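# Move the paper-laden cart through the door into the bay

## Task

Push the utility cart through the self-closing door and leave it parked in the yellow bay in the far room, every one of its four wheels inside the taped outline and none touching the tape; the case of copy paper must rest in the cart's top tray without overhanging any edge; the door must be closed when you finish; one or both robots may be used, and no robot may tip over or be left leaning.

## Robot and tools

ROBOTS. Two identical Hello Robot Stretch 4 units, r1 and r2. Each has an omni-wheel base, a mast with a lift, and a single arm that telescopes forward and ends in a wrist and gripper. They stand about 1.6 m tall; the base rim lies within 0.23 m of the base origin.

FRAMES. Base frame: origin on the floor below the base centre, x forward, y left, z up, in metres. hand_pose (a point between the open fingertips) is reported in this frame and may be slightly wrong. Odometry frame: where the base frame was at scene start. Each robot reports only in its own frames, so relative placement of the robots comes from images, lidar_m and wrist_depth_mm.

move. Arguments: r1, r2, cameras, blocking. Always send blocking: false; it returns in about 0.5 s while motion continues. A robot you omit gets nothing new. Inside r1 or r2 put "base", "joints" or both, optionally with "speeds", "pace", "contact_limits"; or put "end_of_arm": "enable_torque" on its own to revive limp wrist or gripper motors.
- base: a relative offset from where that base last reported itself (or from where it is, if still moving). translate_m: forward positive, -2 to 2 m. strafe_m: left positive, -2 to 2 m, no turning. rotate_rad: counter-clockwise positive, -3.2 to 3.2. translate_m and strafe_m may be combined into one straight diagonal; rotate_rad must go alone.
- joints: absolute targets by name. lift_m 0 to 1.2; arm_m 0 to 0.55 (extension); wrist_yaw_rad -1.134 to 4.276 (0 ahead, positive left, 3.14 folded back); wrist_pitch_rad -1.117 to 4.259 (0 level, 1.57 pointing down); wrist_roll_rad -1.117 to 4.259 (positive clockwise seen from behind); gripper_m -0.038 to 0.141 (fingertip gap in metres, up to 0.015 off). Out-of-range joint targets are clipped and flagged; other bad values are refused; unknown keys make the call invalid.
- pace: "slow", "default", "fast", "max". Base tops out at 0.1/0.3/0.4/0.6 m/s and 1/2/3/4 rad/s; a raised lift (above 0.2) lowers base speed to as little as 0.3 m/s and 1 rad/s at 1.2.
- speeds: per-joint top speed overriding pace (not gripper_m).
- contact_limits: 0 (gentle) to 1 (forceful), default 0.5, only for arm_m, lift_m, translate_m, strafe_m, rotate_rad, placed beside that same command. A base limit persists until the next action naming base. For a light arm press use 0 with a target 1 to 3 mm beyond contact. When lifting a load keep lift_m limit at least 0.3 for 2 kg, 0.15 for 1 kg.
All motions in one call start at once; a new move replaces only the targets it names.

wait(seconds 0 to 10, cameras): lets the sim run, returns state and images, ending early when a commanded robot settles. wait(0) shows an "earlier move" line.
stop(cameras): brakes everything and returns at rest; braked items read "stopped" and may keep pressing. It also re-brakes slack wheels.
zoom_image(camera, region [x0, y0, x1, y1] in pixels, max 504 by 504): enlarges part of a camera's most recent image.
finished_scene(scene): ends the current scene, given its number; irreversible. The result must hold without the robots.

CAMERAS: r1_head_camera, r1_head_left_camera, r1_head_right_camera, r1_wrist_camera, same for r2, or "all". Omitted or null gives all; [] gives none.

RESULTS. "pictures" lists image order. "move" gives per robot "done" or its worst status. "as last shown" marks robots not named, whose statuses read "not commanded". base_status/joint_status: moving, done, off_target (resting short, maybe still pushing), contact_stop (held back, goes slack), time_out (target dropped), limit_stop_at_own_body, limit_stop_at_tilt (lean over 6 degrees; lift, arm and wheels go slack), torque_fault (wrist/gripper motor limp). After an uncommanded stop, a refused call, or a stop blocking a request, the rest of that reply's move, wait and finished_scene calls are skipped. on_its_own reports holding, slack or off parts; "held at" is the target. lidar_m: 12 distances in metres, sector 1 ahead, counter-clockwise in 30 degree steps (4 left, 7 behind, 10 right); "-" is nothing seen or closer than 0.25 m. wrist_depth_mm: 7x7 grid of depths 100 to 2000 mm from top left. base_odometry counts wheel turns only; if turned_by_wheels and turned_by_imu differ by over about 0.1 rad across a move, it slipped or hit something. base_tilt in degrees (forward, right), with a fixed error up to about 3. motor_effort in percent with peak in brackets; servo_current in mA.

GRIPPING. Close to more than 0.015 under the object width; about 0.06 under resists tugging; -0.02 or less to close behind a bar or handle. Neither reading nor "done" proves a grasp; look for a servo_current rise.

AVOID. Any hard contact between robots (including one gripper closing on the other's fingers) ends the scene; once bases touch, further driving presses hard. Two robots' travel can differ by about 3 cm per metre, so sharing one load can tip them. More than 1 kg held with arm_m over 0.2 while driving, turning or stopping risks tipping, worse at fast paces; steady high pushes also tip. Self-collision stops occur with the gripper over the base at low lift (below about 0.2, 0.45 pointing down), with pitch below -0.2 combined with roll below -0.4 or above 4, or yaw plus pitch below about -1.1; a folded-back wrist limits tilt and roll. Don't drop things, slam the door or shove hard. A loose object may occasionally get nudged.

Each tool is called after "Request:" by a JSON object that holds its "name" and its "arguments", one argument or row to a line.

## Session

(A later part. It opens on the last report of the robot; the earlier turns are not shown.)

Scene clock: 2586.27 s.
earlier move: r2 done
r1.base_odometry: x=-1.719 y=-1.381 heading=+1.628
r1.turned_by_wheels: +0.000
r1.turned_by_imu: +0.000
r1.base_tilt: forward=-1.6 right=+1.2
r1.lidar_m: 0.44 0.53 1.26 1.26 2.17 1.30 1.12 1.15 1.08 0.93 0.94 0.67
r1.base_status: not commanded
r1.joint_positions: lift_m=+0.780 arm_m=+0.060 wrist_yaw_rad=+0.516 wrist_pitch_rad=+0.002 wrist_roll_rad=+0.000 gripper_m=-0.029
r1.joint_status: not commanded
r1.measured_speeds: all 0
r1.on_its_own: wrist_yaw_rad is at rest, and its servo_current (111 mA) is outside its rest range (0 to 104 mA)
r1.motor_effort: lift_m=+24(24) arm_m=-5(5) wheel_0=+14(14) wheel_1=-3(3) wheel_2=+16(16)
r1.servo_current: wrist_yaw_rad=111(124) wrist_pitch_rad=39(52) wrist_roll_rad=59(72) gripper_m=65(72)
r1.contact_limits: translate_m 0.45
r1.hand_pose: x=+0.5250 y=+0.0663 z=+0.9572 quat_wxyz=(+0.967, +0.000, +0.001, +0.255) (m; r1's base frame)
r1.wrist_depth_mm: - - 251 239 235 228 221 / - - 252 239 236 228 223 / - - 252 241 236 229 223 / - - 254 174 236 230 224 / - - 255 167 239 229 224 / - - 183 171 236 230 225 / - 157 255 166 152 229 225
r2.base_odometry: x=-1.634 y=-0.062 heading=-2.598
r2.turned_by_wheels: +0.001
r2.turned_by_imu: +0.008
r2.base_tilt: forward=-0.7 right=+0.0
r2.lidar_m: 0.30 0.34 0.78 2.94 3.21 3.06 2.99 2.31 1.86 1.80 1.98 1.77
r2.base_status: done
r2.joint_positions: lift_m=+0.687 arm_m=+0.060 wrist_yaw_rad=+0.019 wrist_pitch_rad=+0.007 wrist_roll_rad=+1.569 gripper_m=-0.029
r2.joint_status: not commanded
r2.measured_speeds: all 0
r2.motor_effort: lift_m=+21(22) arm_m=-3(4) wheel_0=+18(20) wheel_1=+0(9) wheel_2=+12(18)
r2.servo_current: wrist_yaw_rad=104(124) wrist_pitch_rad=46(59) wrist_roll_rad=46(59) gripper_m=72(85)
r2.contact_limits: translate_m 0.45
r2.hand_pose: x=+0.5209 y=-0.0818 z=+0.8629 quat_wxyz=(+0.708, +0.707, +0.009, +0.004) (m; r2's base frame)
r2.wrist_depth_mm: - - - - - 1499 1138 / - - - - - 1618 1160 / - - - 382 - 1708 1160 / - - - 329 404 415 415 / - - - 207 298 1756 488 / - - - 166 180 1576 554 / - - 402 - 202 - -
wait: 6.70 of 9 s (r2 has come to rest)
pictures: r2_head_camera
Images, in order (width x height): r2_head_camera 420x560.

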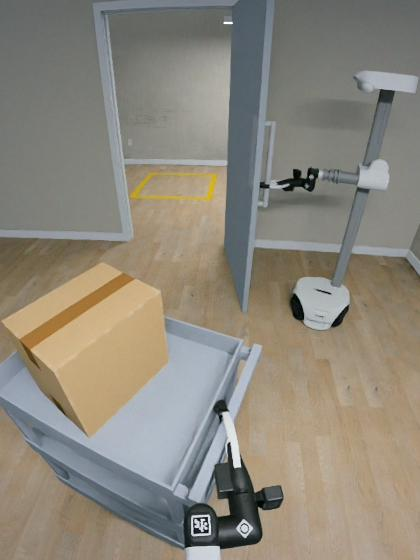

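Request:
{"name": "move", "arguments": {
  "r2": {"base":{"translate_m":-0.265,"strafe_m":0.183},"pace":"slow","contact_limits":{"translate_m":0.5}},
  "blocking": false,
  "cameras": []
}}

Request:
{"name": "wait", "arguments": {
  "seconds": 6,
  "cameras": []
}}

Request:
{"name": "move", "arguments": {
  "r2": {"base":{"translate_m":-0.163,"strafe_m":0.277},"pace":"slow","contact_limits":{"translate_m":0.5}},
  "blocking": false,
  "cameras": []
}}

Request:
{"name": "wait", "arguments": {
  "seconds": 6,
  "cameras": ["r2_head_camera"]
}}

Scene clock: 2619.80 s.
move: r2 moving
r1.base_odometry: x=-1.719 y=-1.381 heading=+1.628
r1.turned_by_wheels: +0.000
r1.turned_by_imu: +0.000
r1.base_tilt: forward=-1.6 right=+1.2
r1.lidar_m: 0.44 0.49 1.28 1.26 2.14 1.31 1.13 1.13 1.10 0.93 0.95 0.65
r1.base_status: not commanded
r1.joint_positions: lift_m=+0.780 arm_m=+0.060 wrist_yaw_rad=+0.516 wrist_pitch_rad=+0.002 wrist_roll_rad=+0.000 gripper_m=-0.029
r1.joint_status: not commanded
r1.measured_speeds: all 0
r1.motor_effort: lift_m=+24(24) arm_m=-5(5) wheel_0=+14(14) wheel_1=-3(3) wheel_2=+16(16)
r1.servo_current: wrist_yaw_rad=98(111) wrist_pitch_rad=39(46) wrist_roll_rad=59(59) gripper_m=72(72)
r1.contact_limits: translate_m 0.45
r1.hand_pose: x=+0.5250 y=+0.0663 z=+0.9572 quat_wxyz=(+0.967, +0.000, +0.001, +0.255) (m; r1's base frame)
r1.wrist_depth_mm: - - 252 238 235 227 222 / - - 252 239 236 227 223 / - - 252 241 236 229 223 / - - 254 173 237 229 224 / - - 255 167 237 229 224 / - - 183 171 236 230 225 / - 157 255 166 153 229 226
r2.base_odometry: x=-1.621 y=-0.062 heading=-2.597
r2.turned_by_wheels: +0.002
r2.turned_by_imu: +0.002
r2.base_tilt: forward=-0.7 right=+0.1
r2.lidar_m: 0.32 0.35 0.84 2.93 3.19 3.02 2.98 2.29 1.83 1.80 1.97 0.73
r2.base_status: translate_m moving; strafe_m moving
r2.joint_positions: lift_m=+0.687 arm_m=+0.060 wrist_yaw_rad=+0.019 wrist_pitch_rad=+0.007 wrist_roll_rad=+1.569 gripper_m=-0.029
r2.joint_status: not commanded
r2.measured_speeds: translate_m=-0.045 strafe_m=+0.030 rotate_rad=+0.000 lift_m=+0.000 arm_m=+0.000 wrist_yaw_rad=+0.000 wrist_pitch_rad=+0.000 wrist_roll_rad=+0.000
r2.motor_effort: lift_m=+21(22) arm_m=-4(4) wheel_0=-2(15) wheel_1=+8(8) wheel_2=+14(17)
r2.servo_current: wrist_yaw_rad=104(124) wrist_pitch_rad=52(52) wrist_roll_rad=39(52) gripper_m=78(78)
r2.contact_limits: translate_m 0.5
r2.hand_pose: x=+0.5209 y=-0.0818 z=+0.8629 quat_wxyz=(+0.708, +0.707, +0.009, +0.004) (m; r2's base frame)
r2.wrist_depth_mm: - - - - - 1464 1138 / - - - - - 1618 1138 / - - - 377 - 1661 1182 / - - - 325 407 415 410 / - - - 205 297 1661 492 / - - - 159 180 1661 554 / - - 402 - 206 - -
pictures: none
No camera images: "cameras" was empty.

Scene clock: 2623.70 s.
earlier move: r2 done
r1.base_odometry: x=-1.719 y=-1.381 heading=+1.628
r1.turned_by_wheels: +0.000
r1.turned_by_imu: +0.000
r1.base_tilt: forward=-1.6 right=+1.2
r1.lidar_m: 0.47 0.49 1.43 1.51 2.14 1.30 1.12 1.16 1.09 0.93 0.93 0.66
r1.base_status: not commanded
r1.joint_positions: lift_m=+0.780 arm_m=+0.060 wrist_yaw_rad=+0.516 wrist_pitch_rad=+0.002 wrist_roll_rad=+0.000 gripper_m=-0.029
r1.joint_status: not commanded
r1.measured_speeds: all 0
r1.motor_effort: lift_m=+24(24) arm_m=-5(5) wheel_0=+13(14) wheel_1=-3(3) wheel_2=+16(16)
r1.servo_current: wrist_yaw_rad=98(117) wrist_pitch_rad=33(52) wrist_roll_rad=39(72) gripper_m=65(72)
r1.contact_limits: translate_m 0.45
r1.hand_pose: x=+0.5250 y=+0.0663 z=+0.9572 quat_wxyz=(+0.967, +0.000, +0.001, +0.255) (m; r1's base frame)
r1.wrist_depth_mm: - - 251 238 235 228 221 / - - 252 239 236 228 222 / - - 253 240 236 228 223 / - - 254 174 236 229 225 / - - 255 167 237 230 224 / - - 182 171 237 230 225 / - 157 254 166 152 229 225
r2.base_odometry: x=-1.313 y=-0.081 heading=-2.599
r2.turned_by_wheels: -0.002
r2.turned_by_imu: -0.004
r2.base_tilt: forward=-0.7 right=+0.1
r2.lidar_m: 0.33 0.44 2.85 2.79 3.04 2.73 2.70 2.52 2.00 1.96 2.15 0.52
r2.base_status: done
r2.joint_positions: lift_m=+0.687 arm_m=+0.060 wrist_yaw_rad=-0.010 wrist_pitch_rad=+0.007 wrist_roll_rad=+1.569 gripper_m=-0.029
r2.joint_status: not commanded
r2.measured_speeds: all 0
r2.motor_effort: lift_m=+21(22) arm_m=-4(4) wheel_0=-8(18) wheel_1=+2(8) wheel_2=+0(17)
r2.servo_current: wrist_yaw_rad=65(124) wrist_pitch_rad=46(59) wrist_roll_rad=33(59) gripper_m=72(85)
r2.contact_limits: translate_m 0.5
r2.hand_pose: x=+0.5184 y=-0.0903 z=+0.8629 quat_wxyz=(+0.708, +0.707, -0.001, -0.006) (m; r2's base frame)
r2.wrist_depth_mm: - - - 319 - 1576 1138 / - - - 332 366 375 375 / - - - 294 315 1708 480 / - - - 208 273 1708 525 / - - - 186 242 768 - / - 436 186 162 179 - - / - 410 410 - 208 - -
wait: 3.90 of 6 s (r2 has come to rest)
pictures: none
No camera images: "cameras" was empty.

Scene clock: 2624.20 s.
move: r2 moving
r1: as last shown
r1.lidar_m: 0.46 0.51 1.40 1.53 2.17 1.30 1.12 1.14 1.07 0.92 0.94 0.66
r1.servo_current: wrist_yaw_rad=91(104) wrist_pitch_rad=33(46) wrist_roll_rad=46(52) gripper_m=59(72)
r1.contact_limits: translate_m 0.45
r1.wrist_depth_mm: - - 252 238 236 227 221 / - - 251 241 236 228 222 / - - 254 240 236 229 224 / - - 254 174 236 230 224 / - - 255 167 236 228 224 / - - 182 171 236 230 224 / - 157 255 166 153 228 225
r2.base_odometry: x=-1.302 y=-0.087 heading=-2.599
r2.turned_by_wheels: +0.000
r2.turned_by_imu: +0.000
r2.base_tilt: forward=-0.7 right=+0.1
r2.lidar_m: 0.33 0.46 2.82 2.77 3.02 2.73 2.68 2.49 1.99 1.96 2.13 0.54
r2.base_status: translate_m moving; strafe_m moving
r2.joint_positions: lift_m=+0.687 arm_m=+0.060 wrist_yaw_rad=-0.010 wrist_pitch_rad=+0.007 wrist_roll_rad=+1.569 gripper_m=-0.029
r2.joint_status: not commanded
r2.measured_speeds: translate_m=-0.025 strafe_m=+0.042 rotate_rad=+0.000 lift_m=+0.000 arm_m=+0.000 wrist_yaw_rad=+0.000 wrist_pitch_rad=+0.000 wrist_roll_rad=+0.000
r2.motor_effort: lift_m=+21(22) arm_m=-3(4) wheel_0=-12(16) wheel_1=+7(7) wheel_2=+3(4)
r2.servo_current: wrist_yaw_rad=59(65) wrist_pitch_rad=46(52) wrist_roll_rad=46(52) gripper_m=78(78)
r2.contact_limits: translate_m 0.5
r2.hand_pose: x=+0.5184 y=-0.0903 z=+0.8629 quat_wxyz=(+0.708, +0.707, -0.001, -0.006) (m; r2's base frame)
r2.wrist_depth_mm: - - - 319 - 1576 1160 / - - - 330 362 373 377 / - - - 291 312 1661 488 / - - - 207 271 1808 - / - - - 186 241 750 - / - 439 188 162 179 - - / - 413 413 - 208 - -
pictures: none
No camera images: "cameras" was empty.

Scene clock: 2628.20 s.
earlier move: r2 done
r1.base_odometry: x=-1.719 y=-1.381 heading=+1.628
r1.turned_by_wheels: +0.000
r1.turned_by_imu: +0.000
r1.base_tilt: forward=-1.6 right=+1.2
r1.lidar_m: 0.46 0.50 1.44 1.75 2.20 1.31 1.13 1.14 1.09 0.94 0.94 0.66
r1.base_status: not commanded
r1.joint_positions: lift_m=+0.780 arm_m=+0.060 wrist_yaw_rad=+0.516 wrist_pitch_rad=+0.002 wrist_roll_rad=+0.000 gripper_m=-0.029
r1.joint_status: not commanded
r1.measured_speeds: all 0
r1.motor_effort: lift_m=+24(24) arm_m=-5(5) wheel_0=+13(14) wheel_1=-3(3) wheel_2=+16(16)
r1.servo_current: wrist_yaw_rad=104(117) wrist_pitch_rad=46(52) wrist_roll_rad=46(72) gripper_m=72(78)
r1.contact_limits: translate_m 0.45
r1.hand_pose: x=+0.5250 y=+0.0663 z=+0.9572 quat_wxyz=(+0.967, +0.000, +0.001, +0.255) (m; r1's base frame)
r1.wrist_depth_mm: - - 250 239 235 227 221 / - - 252 239 236 228 222 / - - 252 240 236 229 223 / - - 252 174 236 229 224 / - - 254 167 237 229 224 / - - 183 171 235 230 224 / - 157 255 166 153 229 225
r2.base_odometry: x=-1.031 y=-0.234 heading=-2.598
r2.turned_by_wheels: +0.001
r2.turned_by_imu: -0.001
r2.base_tilt: forward=-0.7 right=+0.1
r2.lidar_m: 0.44 3.21 2.55 2.53 2.72 2.54 2.50 2.75 2.23 2.20 2.40 0.50
r2.base_status: done
r2.joint_positions: lift_m=+0.687 arm_m=+0.060 wrist_yaw_rad=-0.003 wrist_pitch_rad=+0.007 wrist_roll_rad=+1.569 gripper_m=-0.029
r2.joint_status: not commanded
r2.measured_speeds: all 0
r2.motor_effort: lift_m=+21(22) arm_m=-4(4) wheel_0=-5(16) wheel_1=+3(7) wheel_2=+8(9)
r2.servo_current: wrist_yaw_rad=46(78) wrist_pitch_rad=46(52) wrist_roll_rad=52(59) gripper_m=78(85)
r2.contact_limits: translate_m 0.5
r2.hand_pose: x=+0.5190 y=-0.0882 z=+0.8629 quat_wxyz=(+0.708, +0.707, +0.001, -0.004) (m; r2's base frame)
r2.wrist_depth_mm: - - - 175 236 1618 1160 / - - - 174 236 1618 - / - - 436 173 235 831 - / - 439 442 233 233 842 - / - 459 452 171 232 842 - / - 473 186 171 179 - - / - - 480 - 230 1661 -
wait: 4.00 of 6 s (r2 has come to rest)
pictures: r2_head_camera
Images, in order (width x height): r2_head_camera 420x560.

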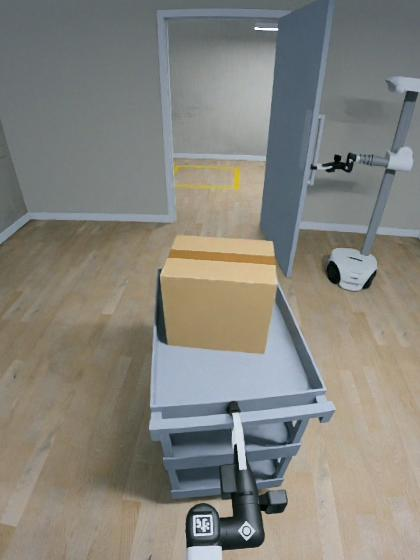

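Request:
{"name": "move", "arguments": {
  "blocking": false,
  "cameras": ["r2_head_camera"]
}}

Scene clock: 2648.63 s.
r1.base_odometry: x=-1.719 y=-1.381 heading=+1.628
r1.turned_by_wheels: +0.000
r1.turned_by_imu: +0.000
r1.base_tilt: forward=-1.6 right=+1.2
r1.lidar_m: 0.46 0.52 1.45 1.79 2.15 1.28 1.11 1.14 1.06 0.93 0.94 0.68
r1.base_status: not commanded
r1.joint_positions: lift_m=+0.780 arm_m=+0.060 wrist_yaw_rad=+0.516 wrist_pitch_rad=+0.002 wrist_roll_rad=+0.000 gripper_m=-0.029
r1.joint_status: not commanded
r1.measured_speeds: all 0
r1.motor_effort: lift_m=+24(24) arm_m=-5(5) wheel_0=+14(14) wheel_1=-3(3) wheel_2=+16(16)
r1.servo_current: wrist_yaw_rad=98(117) wrist_pitch_rad=46(52) wrist_roll_rad=26(72) gripper_m=65(78)
r1.contact_limits: translate_m 0.45
r1.hand_pose: x=+0.5250 y=+0.0663 z=+0.9572 quat_wxyz=(+0.967, +0.000, +0.001, +0.255) (m; r1's base frame)
r1.wrist_depth_mm: - - 250 238 235 228 222 / - - 252 239 236 228 222 / - - 253 240 236 229 223 / - - 254 174 236 229 224 / - - 254 167 238 229 224 / - - 182 172 236 230 224 / - 157 254 166 152 229 226
r2.base_odometry: x=-1.031 y=-0.234 heading=-2.598
r2.turned_by_wheels: +0.000
r2.turned_by_imu: +0.000
r2.base_tilt: forward=-0.6 right=+0.0
r2.lidar_m: 0.44 3.20 2.56 2.50 2.73 2.56 2.52 2.74 2.23 2.19 2.41 0.48
r2.base_status: done
r2.joint_positions: lift_m=+0.687 arm_m=+0.060 wrist_yaw_rad=-0.003 wrist_pitch_rad=+0.007 wrist_roll_rad=+1.569 gripper_m=-0.029
r2.joint_status: not commanded
r2.measured_speeds: all 0
r2.motor_effort: lift_m=+21(22) arm_m=-3(4) wheel_0=-5(16) wheel_1=+3(7) wheel_2=+8(9)
r2.servo_current: wrist_yaw_rad=46(78) wrist_pitch_rad=46(52) wrist_roll_rad=46(59) gripper_m=78(85)
r2.contact_limits: translate_m 0.5
r2.hand_pose: x=+0.5190 y=-0.0882 z=+0.8629 quat_wxyz=(+0.708, +0.707, +0.001, -0.004) (m; r2's base frame)
r2.wrist_depth_mm: - - - 175 236 1618 1138 / - - - 174 235 1618 - / - - 436 173 234 831 - / - 442 445 232 233 854 - / - 459 455 171 232 831 - / - 469 186 170 179 - - / - - 480 - 229 1708 -
pictures: r2_head_camera
Images, in order (width x height): r2_head_camera 420x560.

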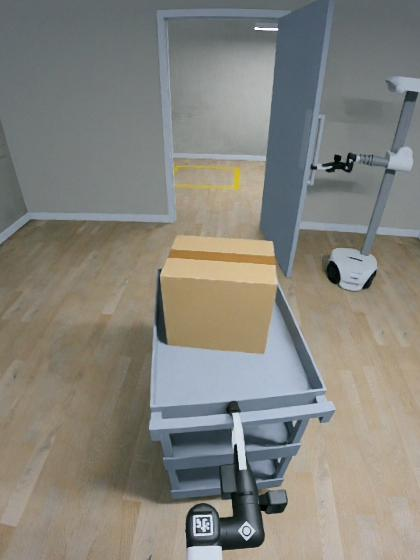

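Request:
{"name": "move", "arguments": {
  "r2": {"base":{"translate_m":0.3},"pace":"slow","contact_limits":{"translate_m":0.5}},
  "blocking": false,
  "cameras": []
}}

Request:
{"name": "wait", "arguments": {
  "seconds": 6,
  "cameras": ["r2_head_camera"]
}}

Scene clock: 2654.23 s.
move: r2 moving
r1: as last shown
r1.lidar_m: 0.45 0.51 1.47 1.78 2.17 1.31 1.13 1.12 1.08 0.94 0.94 0.66
r1.servo_current: wrist_yaw_rad=98(104) wrist_pitch_rad=46(52) wrist_roll_rad=46(65) gripper_m=65(72)
r1.contact_limits: translate_m 0.45
r1.wrist_depth_mm: - - 252 238 235 227 221 / - - 251 240 236 227 223 / - - 252 241 236 229 223 / - - 254 174 236 229 223 / - - 254 167 237 229 225 / - - 183 171 236 231 225 / - 156 255 166 152 229 226
r2.base_odometry: x=-1.041 y=-0.241 heading=-2.599
r2.turned_by_wheels: +0.000
r2.turned_by_imu: +0.000
r2.base_tilt: forward=-0.7 right=+0.1
r2.lidar_m: 0.44 3.24 2.59 2.53 2.73 2.56 2.52 2.75 2.24 2.19 2.42 0.50
r2.base_status: translate_m moving
r2.joint_positions: lift_m=+0.687 arm_m=+0.060 wrist_yaw_rad=-0.003 wrist_pitch_rad=+0.007 wrist_roll_rad=+1.569 gripper_m=-0.029
r2.joint_status: not commanded
r2.measured_speeds: translate_m=+0.049 strafe_m=+0.000 rotate_rad=+0.001 lift_m=+0.000 arm_m=+0.000 wrist_yaw_rad=+0.000 wrist_pitch_rad=+0.000 wrist_roll_rad=+0.000
r2.motor_effort: lift_m=+21(21) arm_m=-3(4) wheel_0=+4(9) wheel_1=+7(8) wheel_2=-12(14)
r2.servo_current: wrist_yaw_rad=46(52) wrist_pitch_rad=46(52) wrist_roll_rad=46(59) gripper_m=72(78)
r2.contact_limits: translate_m 0.5
r2.hand_pose: x=+0.5190 y=-0.0882 z=+0.8629 quat_wxyz=(+0.708, +0.707, +0.001, -0.004) (m; r2's base frame)
r2.wrist_depth_mm: - - - 177 240 1618 1182 / - - - 176 238 1661 - / - - 436 175 236 809 - / - 442 442 232 234 842 - / - 455 452 171 231 820 - / - 469 186 169 179 - - / - - 477 - 228 - -
pictures: none
No camera images: "cameras" was empty.

Scene clock: 2658.03 s.
earlier move: r2 done
r1.base_odometry: x=-1.719 y=-1.381 heading=+1.628
r1.turned_by_wheels: +0.000
r1.turned_by_imu: +0.000
r1.base_tilt: forward=-1.6 right=+1.2
r1.lidar_m: 0.45 0.51 1.23 2.12 2.17 1.31 1.13 1.15 1.07 0.93 0.94 0.66
r1.base_status: not commanded
r1.joint_positions: lift_m=+0.780 arm_m=+0.060 wrist_yaw_rad=+0.516 wrist_pitch_rad=+0.002 wrist_roll_rad=+0.000 gripper_m=-0.029
r1.joint_status: not commanded
r1.measured_speeds: all 0
r1.motor_effort: lift_m=+24(24) arm_m=-5(5) wheel_0=+14(14) wheel_1=-3(3) wheel_2=+16(16)
r1.servo_current: wrist_yaw_rad=104(117) wrist_pitch_rad=46(52) wrist_roll_rad=59(72) gripper_m=65(78)
r1.contact_limits: translate_m 0.45
r1.hand_pose: x=+0.5250 y=+0.0663 z=+0.9572 quat_wxyz=(+0.967, +0.000, +0.001, +0.255) (m; r1's base frame)
r1.wrist_depth_mm: - - 251 238 235 228 222 / - - 251 239 236 228 223 / - - 254 241 236 229 223 / 1205 - 254 174 236 229 223 / 1160 - 255 167 236 229 224 / - - 182 171 235 229 224 / - 150 254 166 152 229 226
r2.base_odometry: x=-1.287 y=-0.389 heading=-2.598
r2.turned_by_wheels: +0.001
r2.turned_by_imu: +0.002
r2.base_tilt: forward=-0.7 right=+0.0
r2.lidar_m: 0.45 3.19 2.52 2.50 2.71 2.83 2.80 2.88 2.29 2.23 2.45 0.48
r2.base_status: done
r2.joint_positions: lift_m=+0.687 arm_m=+0.060 wrist_yaw_rad=+0.001 wrist_pitch_rad=+0.007 wrist_roll_rad=+1.569 gripper_m=-0.029
r2.joint_status: not commanded
r2.measured_speeds: all 0
r2.motor_effort: lift_m=+21(22) arm_m=+4(4) wheel_0=+5(14) wheel_1=+6(10) wheel_2=-6(16)
r2.servo_current: wrist_yaw_rad=52(65) wrist_pitch_rad=46(59) wrist_roll_rad=39(59) gripper_m=72(85)
r2.contact_limits: translate_m 0.5
r2.hand_pose: x=+0.5194 y=-0.0871 z=+0.8629 quat_wxyz=(+0.708, +0.707, +0.003, -0.002) (m; r2's base frame)
r2.wrist_depth_mm: - - - 154 212 1537 - / - - 517 158 216 778 - / - 418 421 160 220 809 - / - 442 442 163 224 831 - / - 473 466 166 229 - - / - - 187 169 179 - - / - - - - 236 1499 488
wait: 3.80 of 6 s (r2 has come to rest)
pictures: r2_head_camera
Images, in order (width x height): r2_head_camera 420x560.

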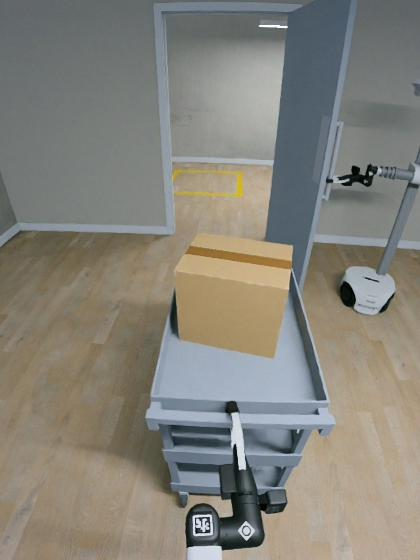

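Request:
{"name": "move", "arguments": {
  "r2": {"base":{"translate_m":0.297,"strafe_m":-0.04},"pace":"slow","contact_limits":{"translate_m":0.5}},
  "blocking": false,
  "cameras": []
}}

Request:
{"name": "wait", "arguments": {
  "seconds": 6,
  "cameras": ["r2_head_camera"]
}}

Scene clock: 2666.73 s.
move: r2 moving
r1: as last shown
r1.lidar_m: 0.45 0.52 1.19 2.10 2.16 1.31 1.13 1.13 1.08 0.93 0.94 0.68
r1.servo_current: wrist_yaw_rad=111(111) wrist_pitch_rad=46(46) wrist_roll_rad=65(65) gripper_m=65(72)
r1.contact_limits: translate_m 0.45
r1.wrist_depth_mm: - - 251 238 235 228 221 / - - 252 239 236 228 222 / - - 253 240 236 229 224 / 1205 - 254 174 237 229 223 / 1160 - 254 167 237 229 225 / - - 182 171 236 230 225 / - 150 254 166 152 229 225
r2.base_odometry: x=-1.299 y=-0.394 heading=-2.598
r2.turned_by_wheels: +0.000
r2.turned_by_imu: +0.001
r2.base_tilt: forward=-0.7 right=+0.0
r2.lidar_m: 0.43 3.19 2.54 2.50 2.73 2.84 2.82 2.86 2.27 2.23 2.47 0.47
r2.base_status: translate_m moving; strafe_m moving
r2.joint_positions: lift_m=+0.687 arm_m=+0.060 wrist_yaw_rad=+0.001 wrist_pitch_rad=+0.007 wrist_roll_rad=+1.569 gripper_m=-0.029
r2.joint_status: not commanded
r2.measured_speeds: translate_m=+0.049 strafe_m=-0.006 rotate_rad=+0.000 lift_m=+0.000 arm_m=+0.000 wrist_yaw_rad=+0.000 wrist_pitch_rad=+0.000 wrist_roll_rad=+0.000
r2.motor_effort: lift_m=+21(21) arm_m=+4(4) wheel_0=+13(13) wheel_1=+4(8) wheel_2=-12(13)
r2.servo_current: wrist_yaw_rad=52(52) wrist_pitch_rad=52(52) wrist_roll_rad=52(52) gripper_m=72(78)
r2.contact_limits: translate_m 0.5
r2.hand_pose: x=+0.5194 y=-0.0871 z=+0.8629 quat_wxyz=(+0.708, +0.707, +0.003, -0.002) (m; r2's base frame)
r2.wrist_depth_mm: - - - 153 211 1537 - / - - 484 156 215 788 - / - 418 418 158 220 820 - / - 442 442 162 223 831 - / - 473 469 166 227 - - / - - 187 168 178 - - / - - - - 236 1576 488
pictures: none
No camera images: "cameras" was empty.

Scene clock: 2670.50 s.
earlier move: r2 done
r1.base_odometry: x=-1.719 y=-1.381 heading=+1.628
r1.turned_by_wheels: +0.000
r1.turned_by_imu: +0.000
r1.base_tilt: forward=-1.6 right=+1.2
r1.lidar_m: 0.45 0.51 0.97 1.94 2.21 1.29 1.12 1.12 1.07 0.94 0.93 0.67
r1.base_status: not commanded
r1.joint_positions: lift_m=+0.780 arm_m=+0.060 wrist_yaw_rad=+0.516 wrist_pitch_rad=+0.002 wrist_roll_rad=+0.000 gripper_m=-0.029
r1.joint_status: not commanded
r1.measured_speeds: all 0
r1.motor_effort: lift_m=+24(24) arm_m=-5(5) wheel_0=+13(14) wheel_1=-2(3) wheel_2=+16(16)
r1.servo_current: wrist_yaw_rad=98(111) wrist_pitch_rad=52(52) wrist_roll_rad=52(65) gripper_m=72(72)
r1.contact_limits: translate_m 0.45
r1.hand_pose: x=+0.5250 y=+0.0663 z=+0.9572 quat_wxyz=(+0.967, +0.000, +0.001, +0.255) (m; r1's base frame)
r1.wrist_depth_mm: - - 252 238 235 228 221 / - - 252 240 236 228 223 / - - 253 240 236 229 223 / 931 - 254 174 236 229 224 / 904 1098 254 167 237 229 225 / - - 183 171 236 229 224 / - 143 254 166 153 229 226
r2.base_odometry: x=-1.562 y=-0.509 heading=-2.598
r2.turned_by_wheels: +0.000
r2.turned_by_imu: +0.002
r2.base_tilt: forward=-0.7 right=+0.0
r2.lidar_m: 0.47 2.93 2.52 2.50 2.75 3.15 3.10 2.87 2.27 2.24 2.04 0.44
r2.base_status: done
r2.joint_positions: lift_m=+0.687 arm_m=+0.060 wrist_yaw_rad=+0.001 wrist_pitch_rad=+0.007 wrist_roll_rad=+1.569 gripper_m=-0.029
r2.joint_status: not commanded
r2.measured_speeds: all 0
r2.motor_effort: lift_m=+21(22) arm_m=+4(4) wheel_0=+6(14) wheel_1=+4(8) wheel_2=-6(13)
r2.servo_current: wrist_yaw_rad=46(59) wrist_pitch_rad=46(59) wrist_roll_rad=33(59) gripper_m=78(85)
r2.contact_limits: translate_m 0.5
r2.hand_pose: x=+0.5194 y=-0.0871 z=+0.8629 quat_wxyz=(+0.708, +0.707, +0.003, -0.002) (m; r2's base frame)
r2.wrist_depth_mm: - - 569 132 186 - - / - 387 389 137 195 - - / - 413 415 143 206 - - / - 462 445 151 215 - - / - - 500 157 224 - - / - - 187 168 178 1499 504 / - - - - - 1537 462
wait: 3.77 of 6 s (r2 has come to rest)
pictures: r2_head_camera
Images, in order (width x height): r2_head_camera 420x560.

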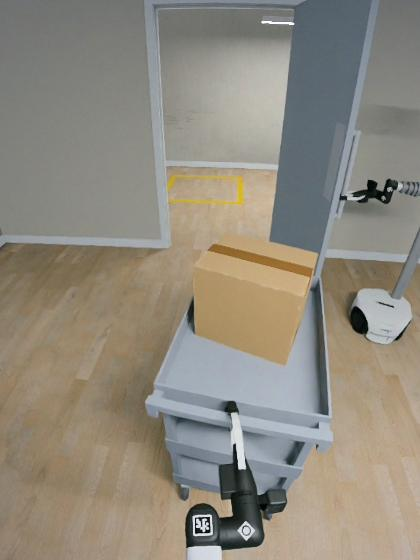

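Request:
{"name": "move", "arguments": {
  "r2": {"base":{"strafe_m":-0.22,"translate_m":0.0},"pace":"slow","contact_limits":{"strafe_m":0.5}},
  "blocking": false,
  "cameras": []
}}

Request:
{"name": "wait", "arguments": {
  "seconds": 6,
  "cameras": ["r2_head_camera"]
}}

Scene clock: 2679.27 s.
move: r2 moving
r1: as last shown
r1.lidar_m: 0.45 0.53 0.99 1.92 2.17 1.32 1.11 1.14 1.05 0.93 0.95 0.64
r1.motor_effort: lift_m=+24(24) arm_m=-5(5) wheel_0=+13(14) wheel_1=-3(3) wheel_2=+16(16)
r1.servo_current: wrist_yaw_rad=85(111) wrist_pitch_rad=46(52) wrist_roll_rad=52(59) gripper_m=65(72)
r1.contact_limits: translate_m 0.45
r1.wrist_depth_mm: - - 251 238 234 227 222 / - - 251 240 236 228 224 / - - 253 241 236 229 224 / 931 - 253 174 236 229 224 / 904 1060 253 167 238 229 225 / - - 183 172 236 230 226 / - 142 255 166 152 229 226
r2.base_odometry: x=-1.569 y=-0.497 heading=-2.597
r2.turned_by_wheels: +0.001
r2.turned_by_imu: +0.001
r2.base_tilt: forward=-0.6 right=+0.1
r2.lidar_m: 0.46 0.56 2.52 2.50 2.73 3.14 3.12 2.83 2.27 2.23 2.45 0.45
r2.base_status: translate_m moving; strafe_m moving
r2.joint_positions: lift_m=+0.687 arm_m=+0.060 wrist_yaw_rad=+0.004 wrist_pitch_rad=+0.007 wrist_roll_rad=+1.569 gripper_m=-0.029
r2.joint_status: not commanded
r2.measured_speeds: translate_m=+0.000 strafe_m=-0.056 rotate_rad=-0.002 lift_m=+0.000 arm_m=+0.000 wrist_yaw_rad=+0.007 wrist_pitch_rad=+0.000 wrist_roll_rad=+0.000
r2.motor_effort: lift_m=+21(21) arm_m=+4(4) wheel_0=+11(16) wheel_1=-6(8) wheel_2=+0(7)
r2.servo_current: wrist_yaw_rad=52(59) wrist_pitch_rad=46(52) wrist_roll_rad=46(59) gripper_m=78(78)
r2.contact_limits: strafe_m 0.5
r2.hand_pose: x=+0.5196 y=-0.0863 z=+0.8629 quat_wxyz=(+0.708, +0.707, +0.004, -0.001) (m; r2's base frame)
r2.wrist_depth_mm: - - 554 131 184 - - / - 387 389 136 193 - - / - 410 413 142 205 - - / - 462 449 150 213 - - / - - 492 156 224 - - / - - 188 166 179 1576 508 / - - - - - 1708 459
pictures: none
No camera images: "cameras" was empty.

Scene clock: 2682.10 s.
earlier move: r2 done
r1.base_odometry: x=-1.719 y=-1.381 heading=+1.628
r1.turned_by_wheels: +0.000
r1.turned_by_imu: +0.000
r1.base_tilt: forward=-1.5 right=+1.2
r1.lidar_m: 0.45 0.49 0.91 1.35 2.13 1.28 1.13 1.14 1.06 0.91 0.95 0.67
r1.base_status: not commanded
r1.joint_positions: lift_m=+0.780 arm_m=+0.060 wrist_yaw_rad=+0.516 wrist_pitch_rad=+0.002 wrist_roll_rad=+0.000 gripper_m=-0.029
r1.joint_status: not commanded
r1.measured_speeds: all 0
r1.motor_effort: lift_m=+24(24) arm_m=-5(5) wheel_0=+14(14) wheel_1=-3(3) wheel_2=+16(16)
r1.servo_current: wrist_yaw_rad=72(117) wrist_pitch_rad=39(52) wrist_roll_rad=26(72) gripper_m=65(72)
r1.contact_limits: translate_m 0.45
r1.hand_pose: x=+0.5250 y=+0.0663 z=+0.9572 quat_wxyz=(+0.967, +0.000, +0.001, +0.255) (m; r1's base frame)
r1.wrist_depth_mm: - - 251 238 235 227 222 / - - 252 240 236 228 222 / - - 253 240 236 229 224 / 878 - 255 174 236 230 224 / 878 - 254 167 238 229 225 / 647 - 182 171 236 230 225 / - 151 255 166 153 229 226
r2.base_odometry: x=-1.675 y=-0.321 heading=-2.598
r2.turned_by_wheels: +0.000
r2.turned_by_imu: +0.001
r2.base_tilt: forward=-0.7 right=+0.0
r2.lidar_m: 0.44 0.46 2.73 2.72 2.94 3.16 3.11 2.57 2.04 2.03 2.19 0.49
r2.base_status: done
r2.joint_positions: lift_m=+0.687 arm_m=+0.060 wrist_yaw_rad=+0.004 wrist_pitch_rad=+0.007 wrist_roll_rad=+1.569 gripper_m=-0.029
r2.joint_status: not commanded
r2.measured_speeds: all 0
r2.motor_effort: lift_m=+21(22) arm_m=+4(4) wheel_0=+6(18) wheel_1=-4(9) wheel_2=+0(7)
r2.servo_current: wrist_yaw_rad=39(59) wrist_pitch_rad=52(59) wrist_roll_rad=46(65) gripper_m=78(85)
r2.contact_limits: strafe_m 0.5
r2.hand_pose: x=+0.5197 y=-0.0861 z=+0.8629 quat_wxyz=(+0.708, +0.707, +0.004, -0.001) (m; r2's base frame)
r2.wrist_depth_mm: - - - 169 229 1618 1205 / - - 1397 169 229 768 - / - 430 430 169 230 842 - / - 439 439 169 232 831 - / - 455 455 170 231 831 - / - - 186 171 179 - - / - - 488 - 233 1537 -
wait: 2.83 of 6 s (r2 has come to rest)
pictures: r2_head_camera
Images, in order (width x height): r2_head_camera 420x560.

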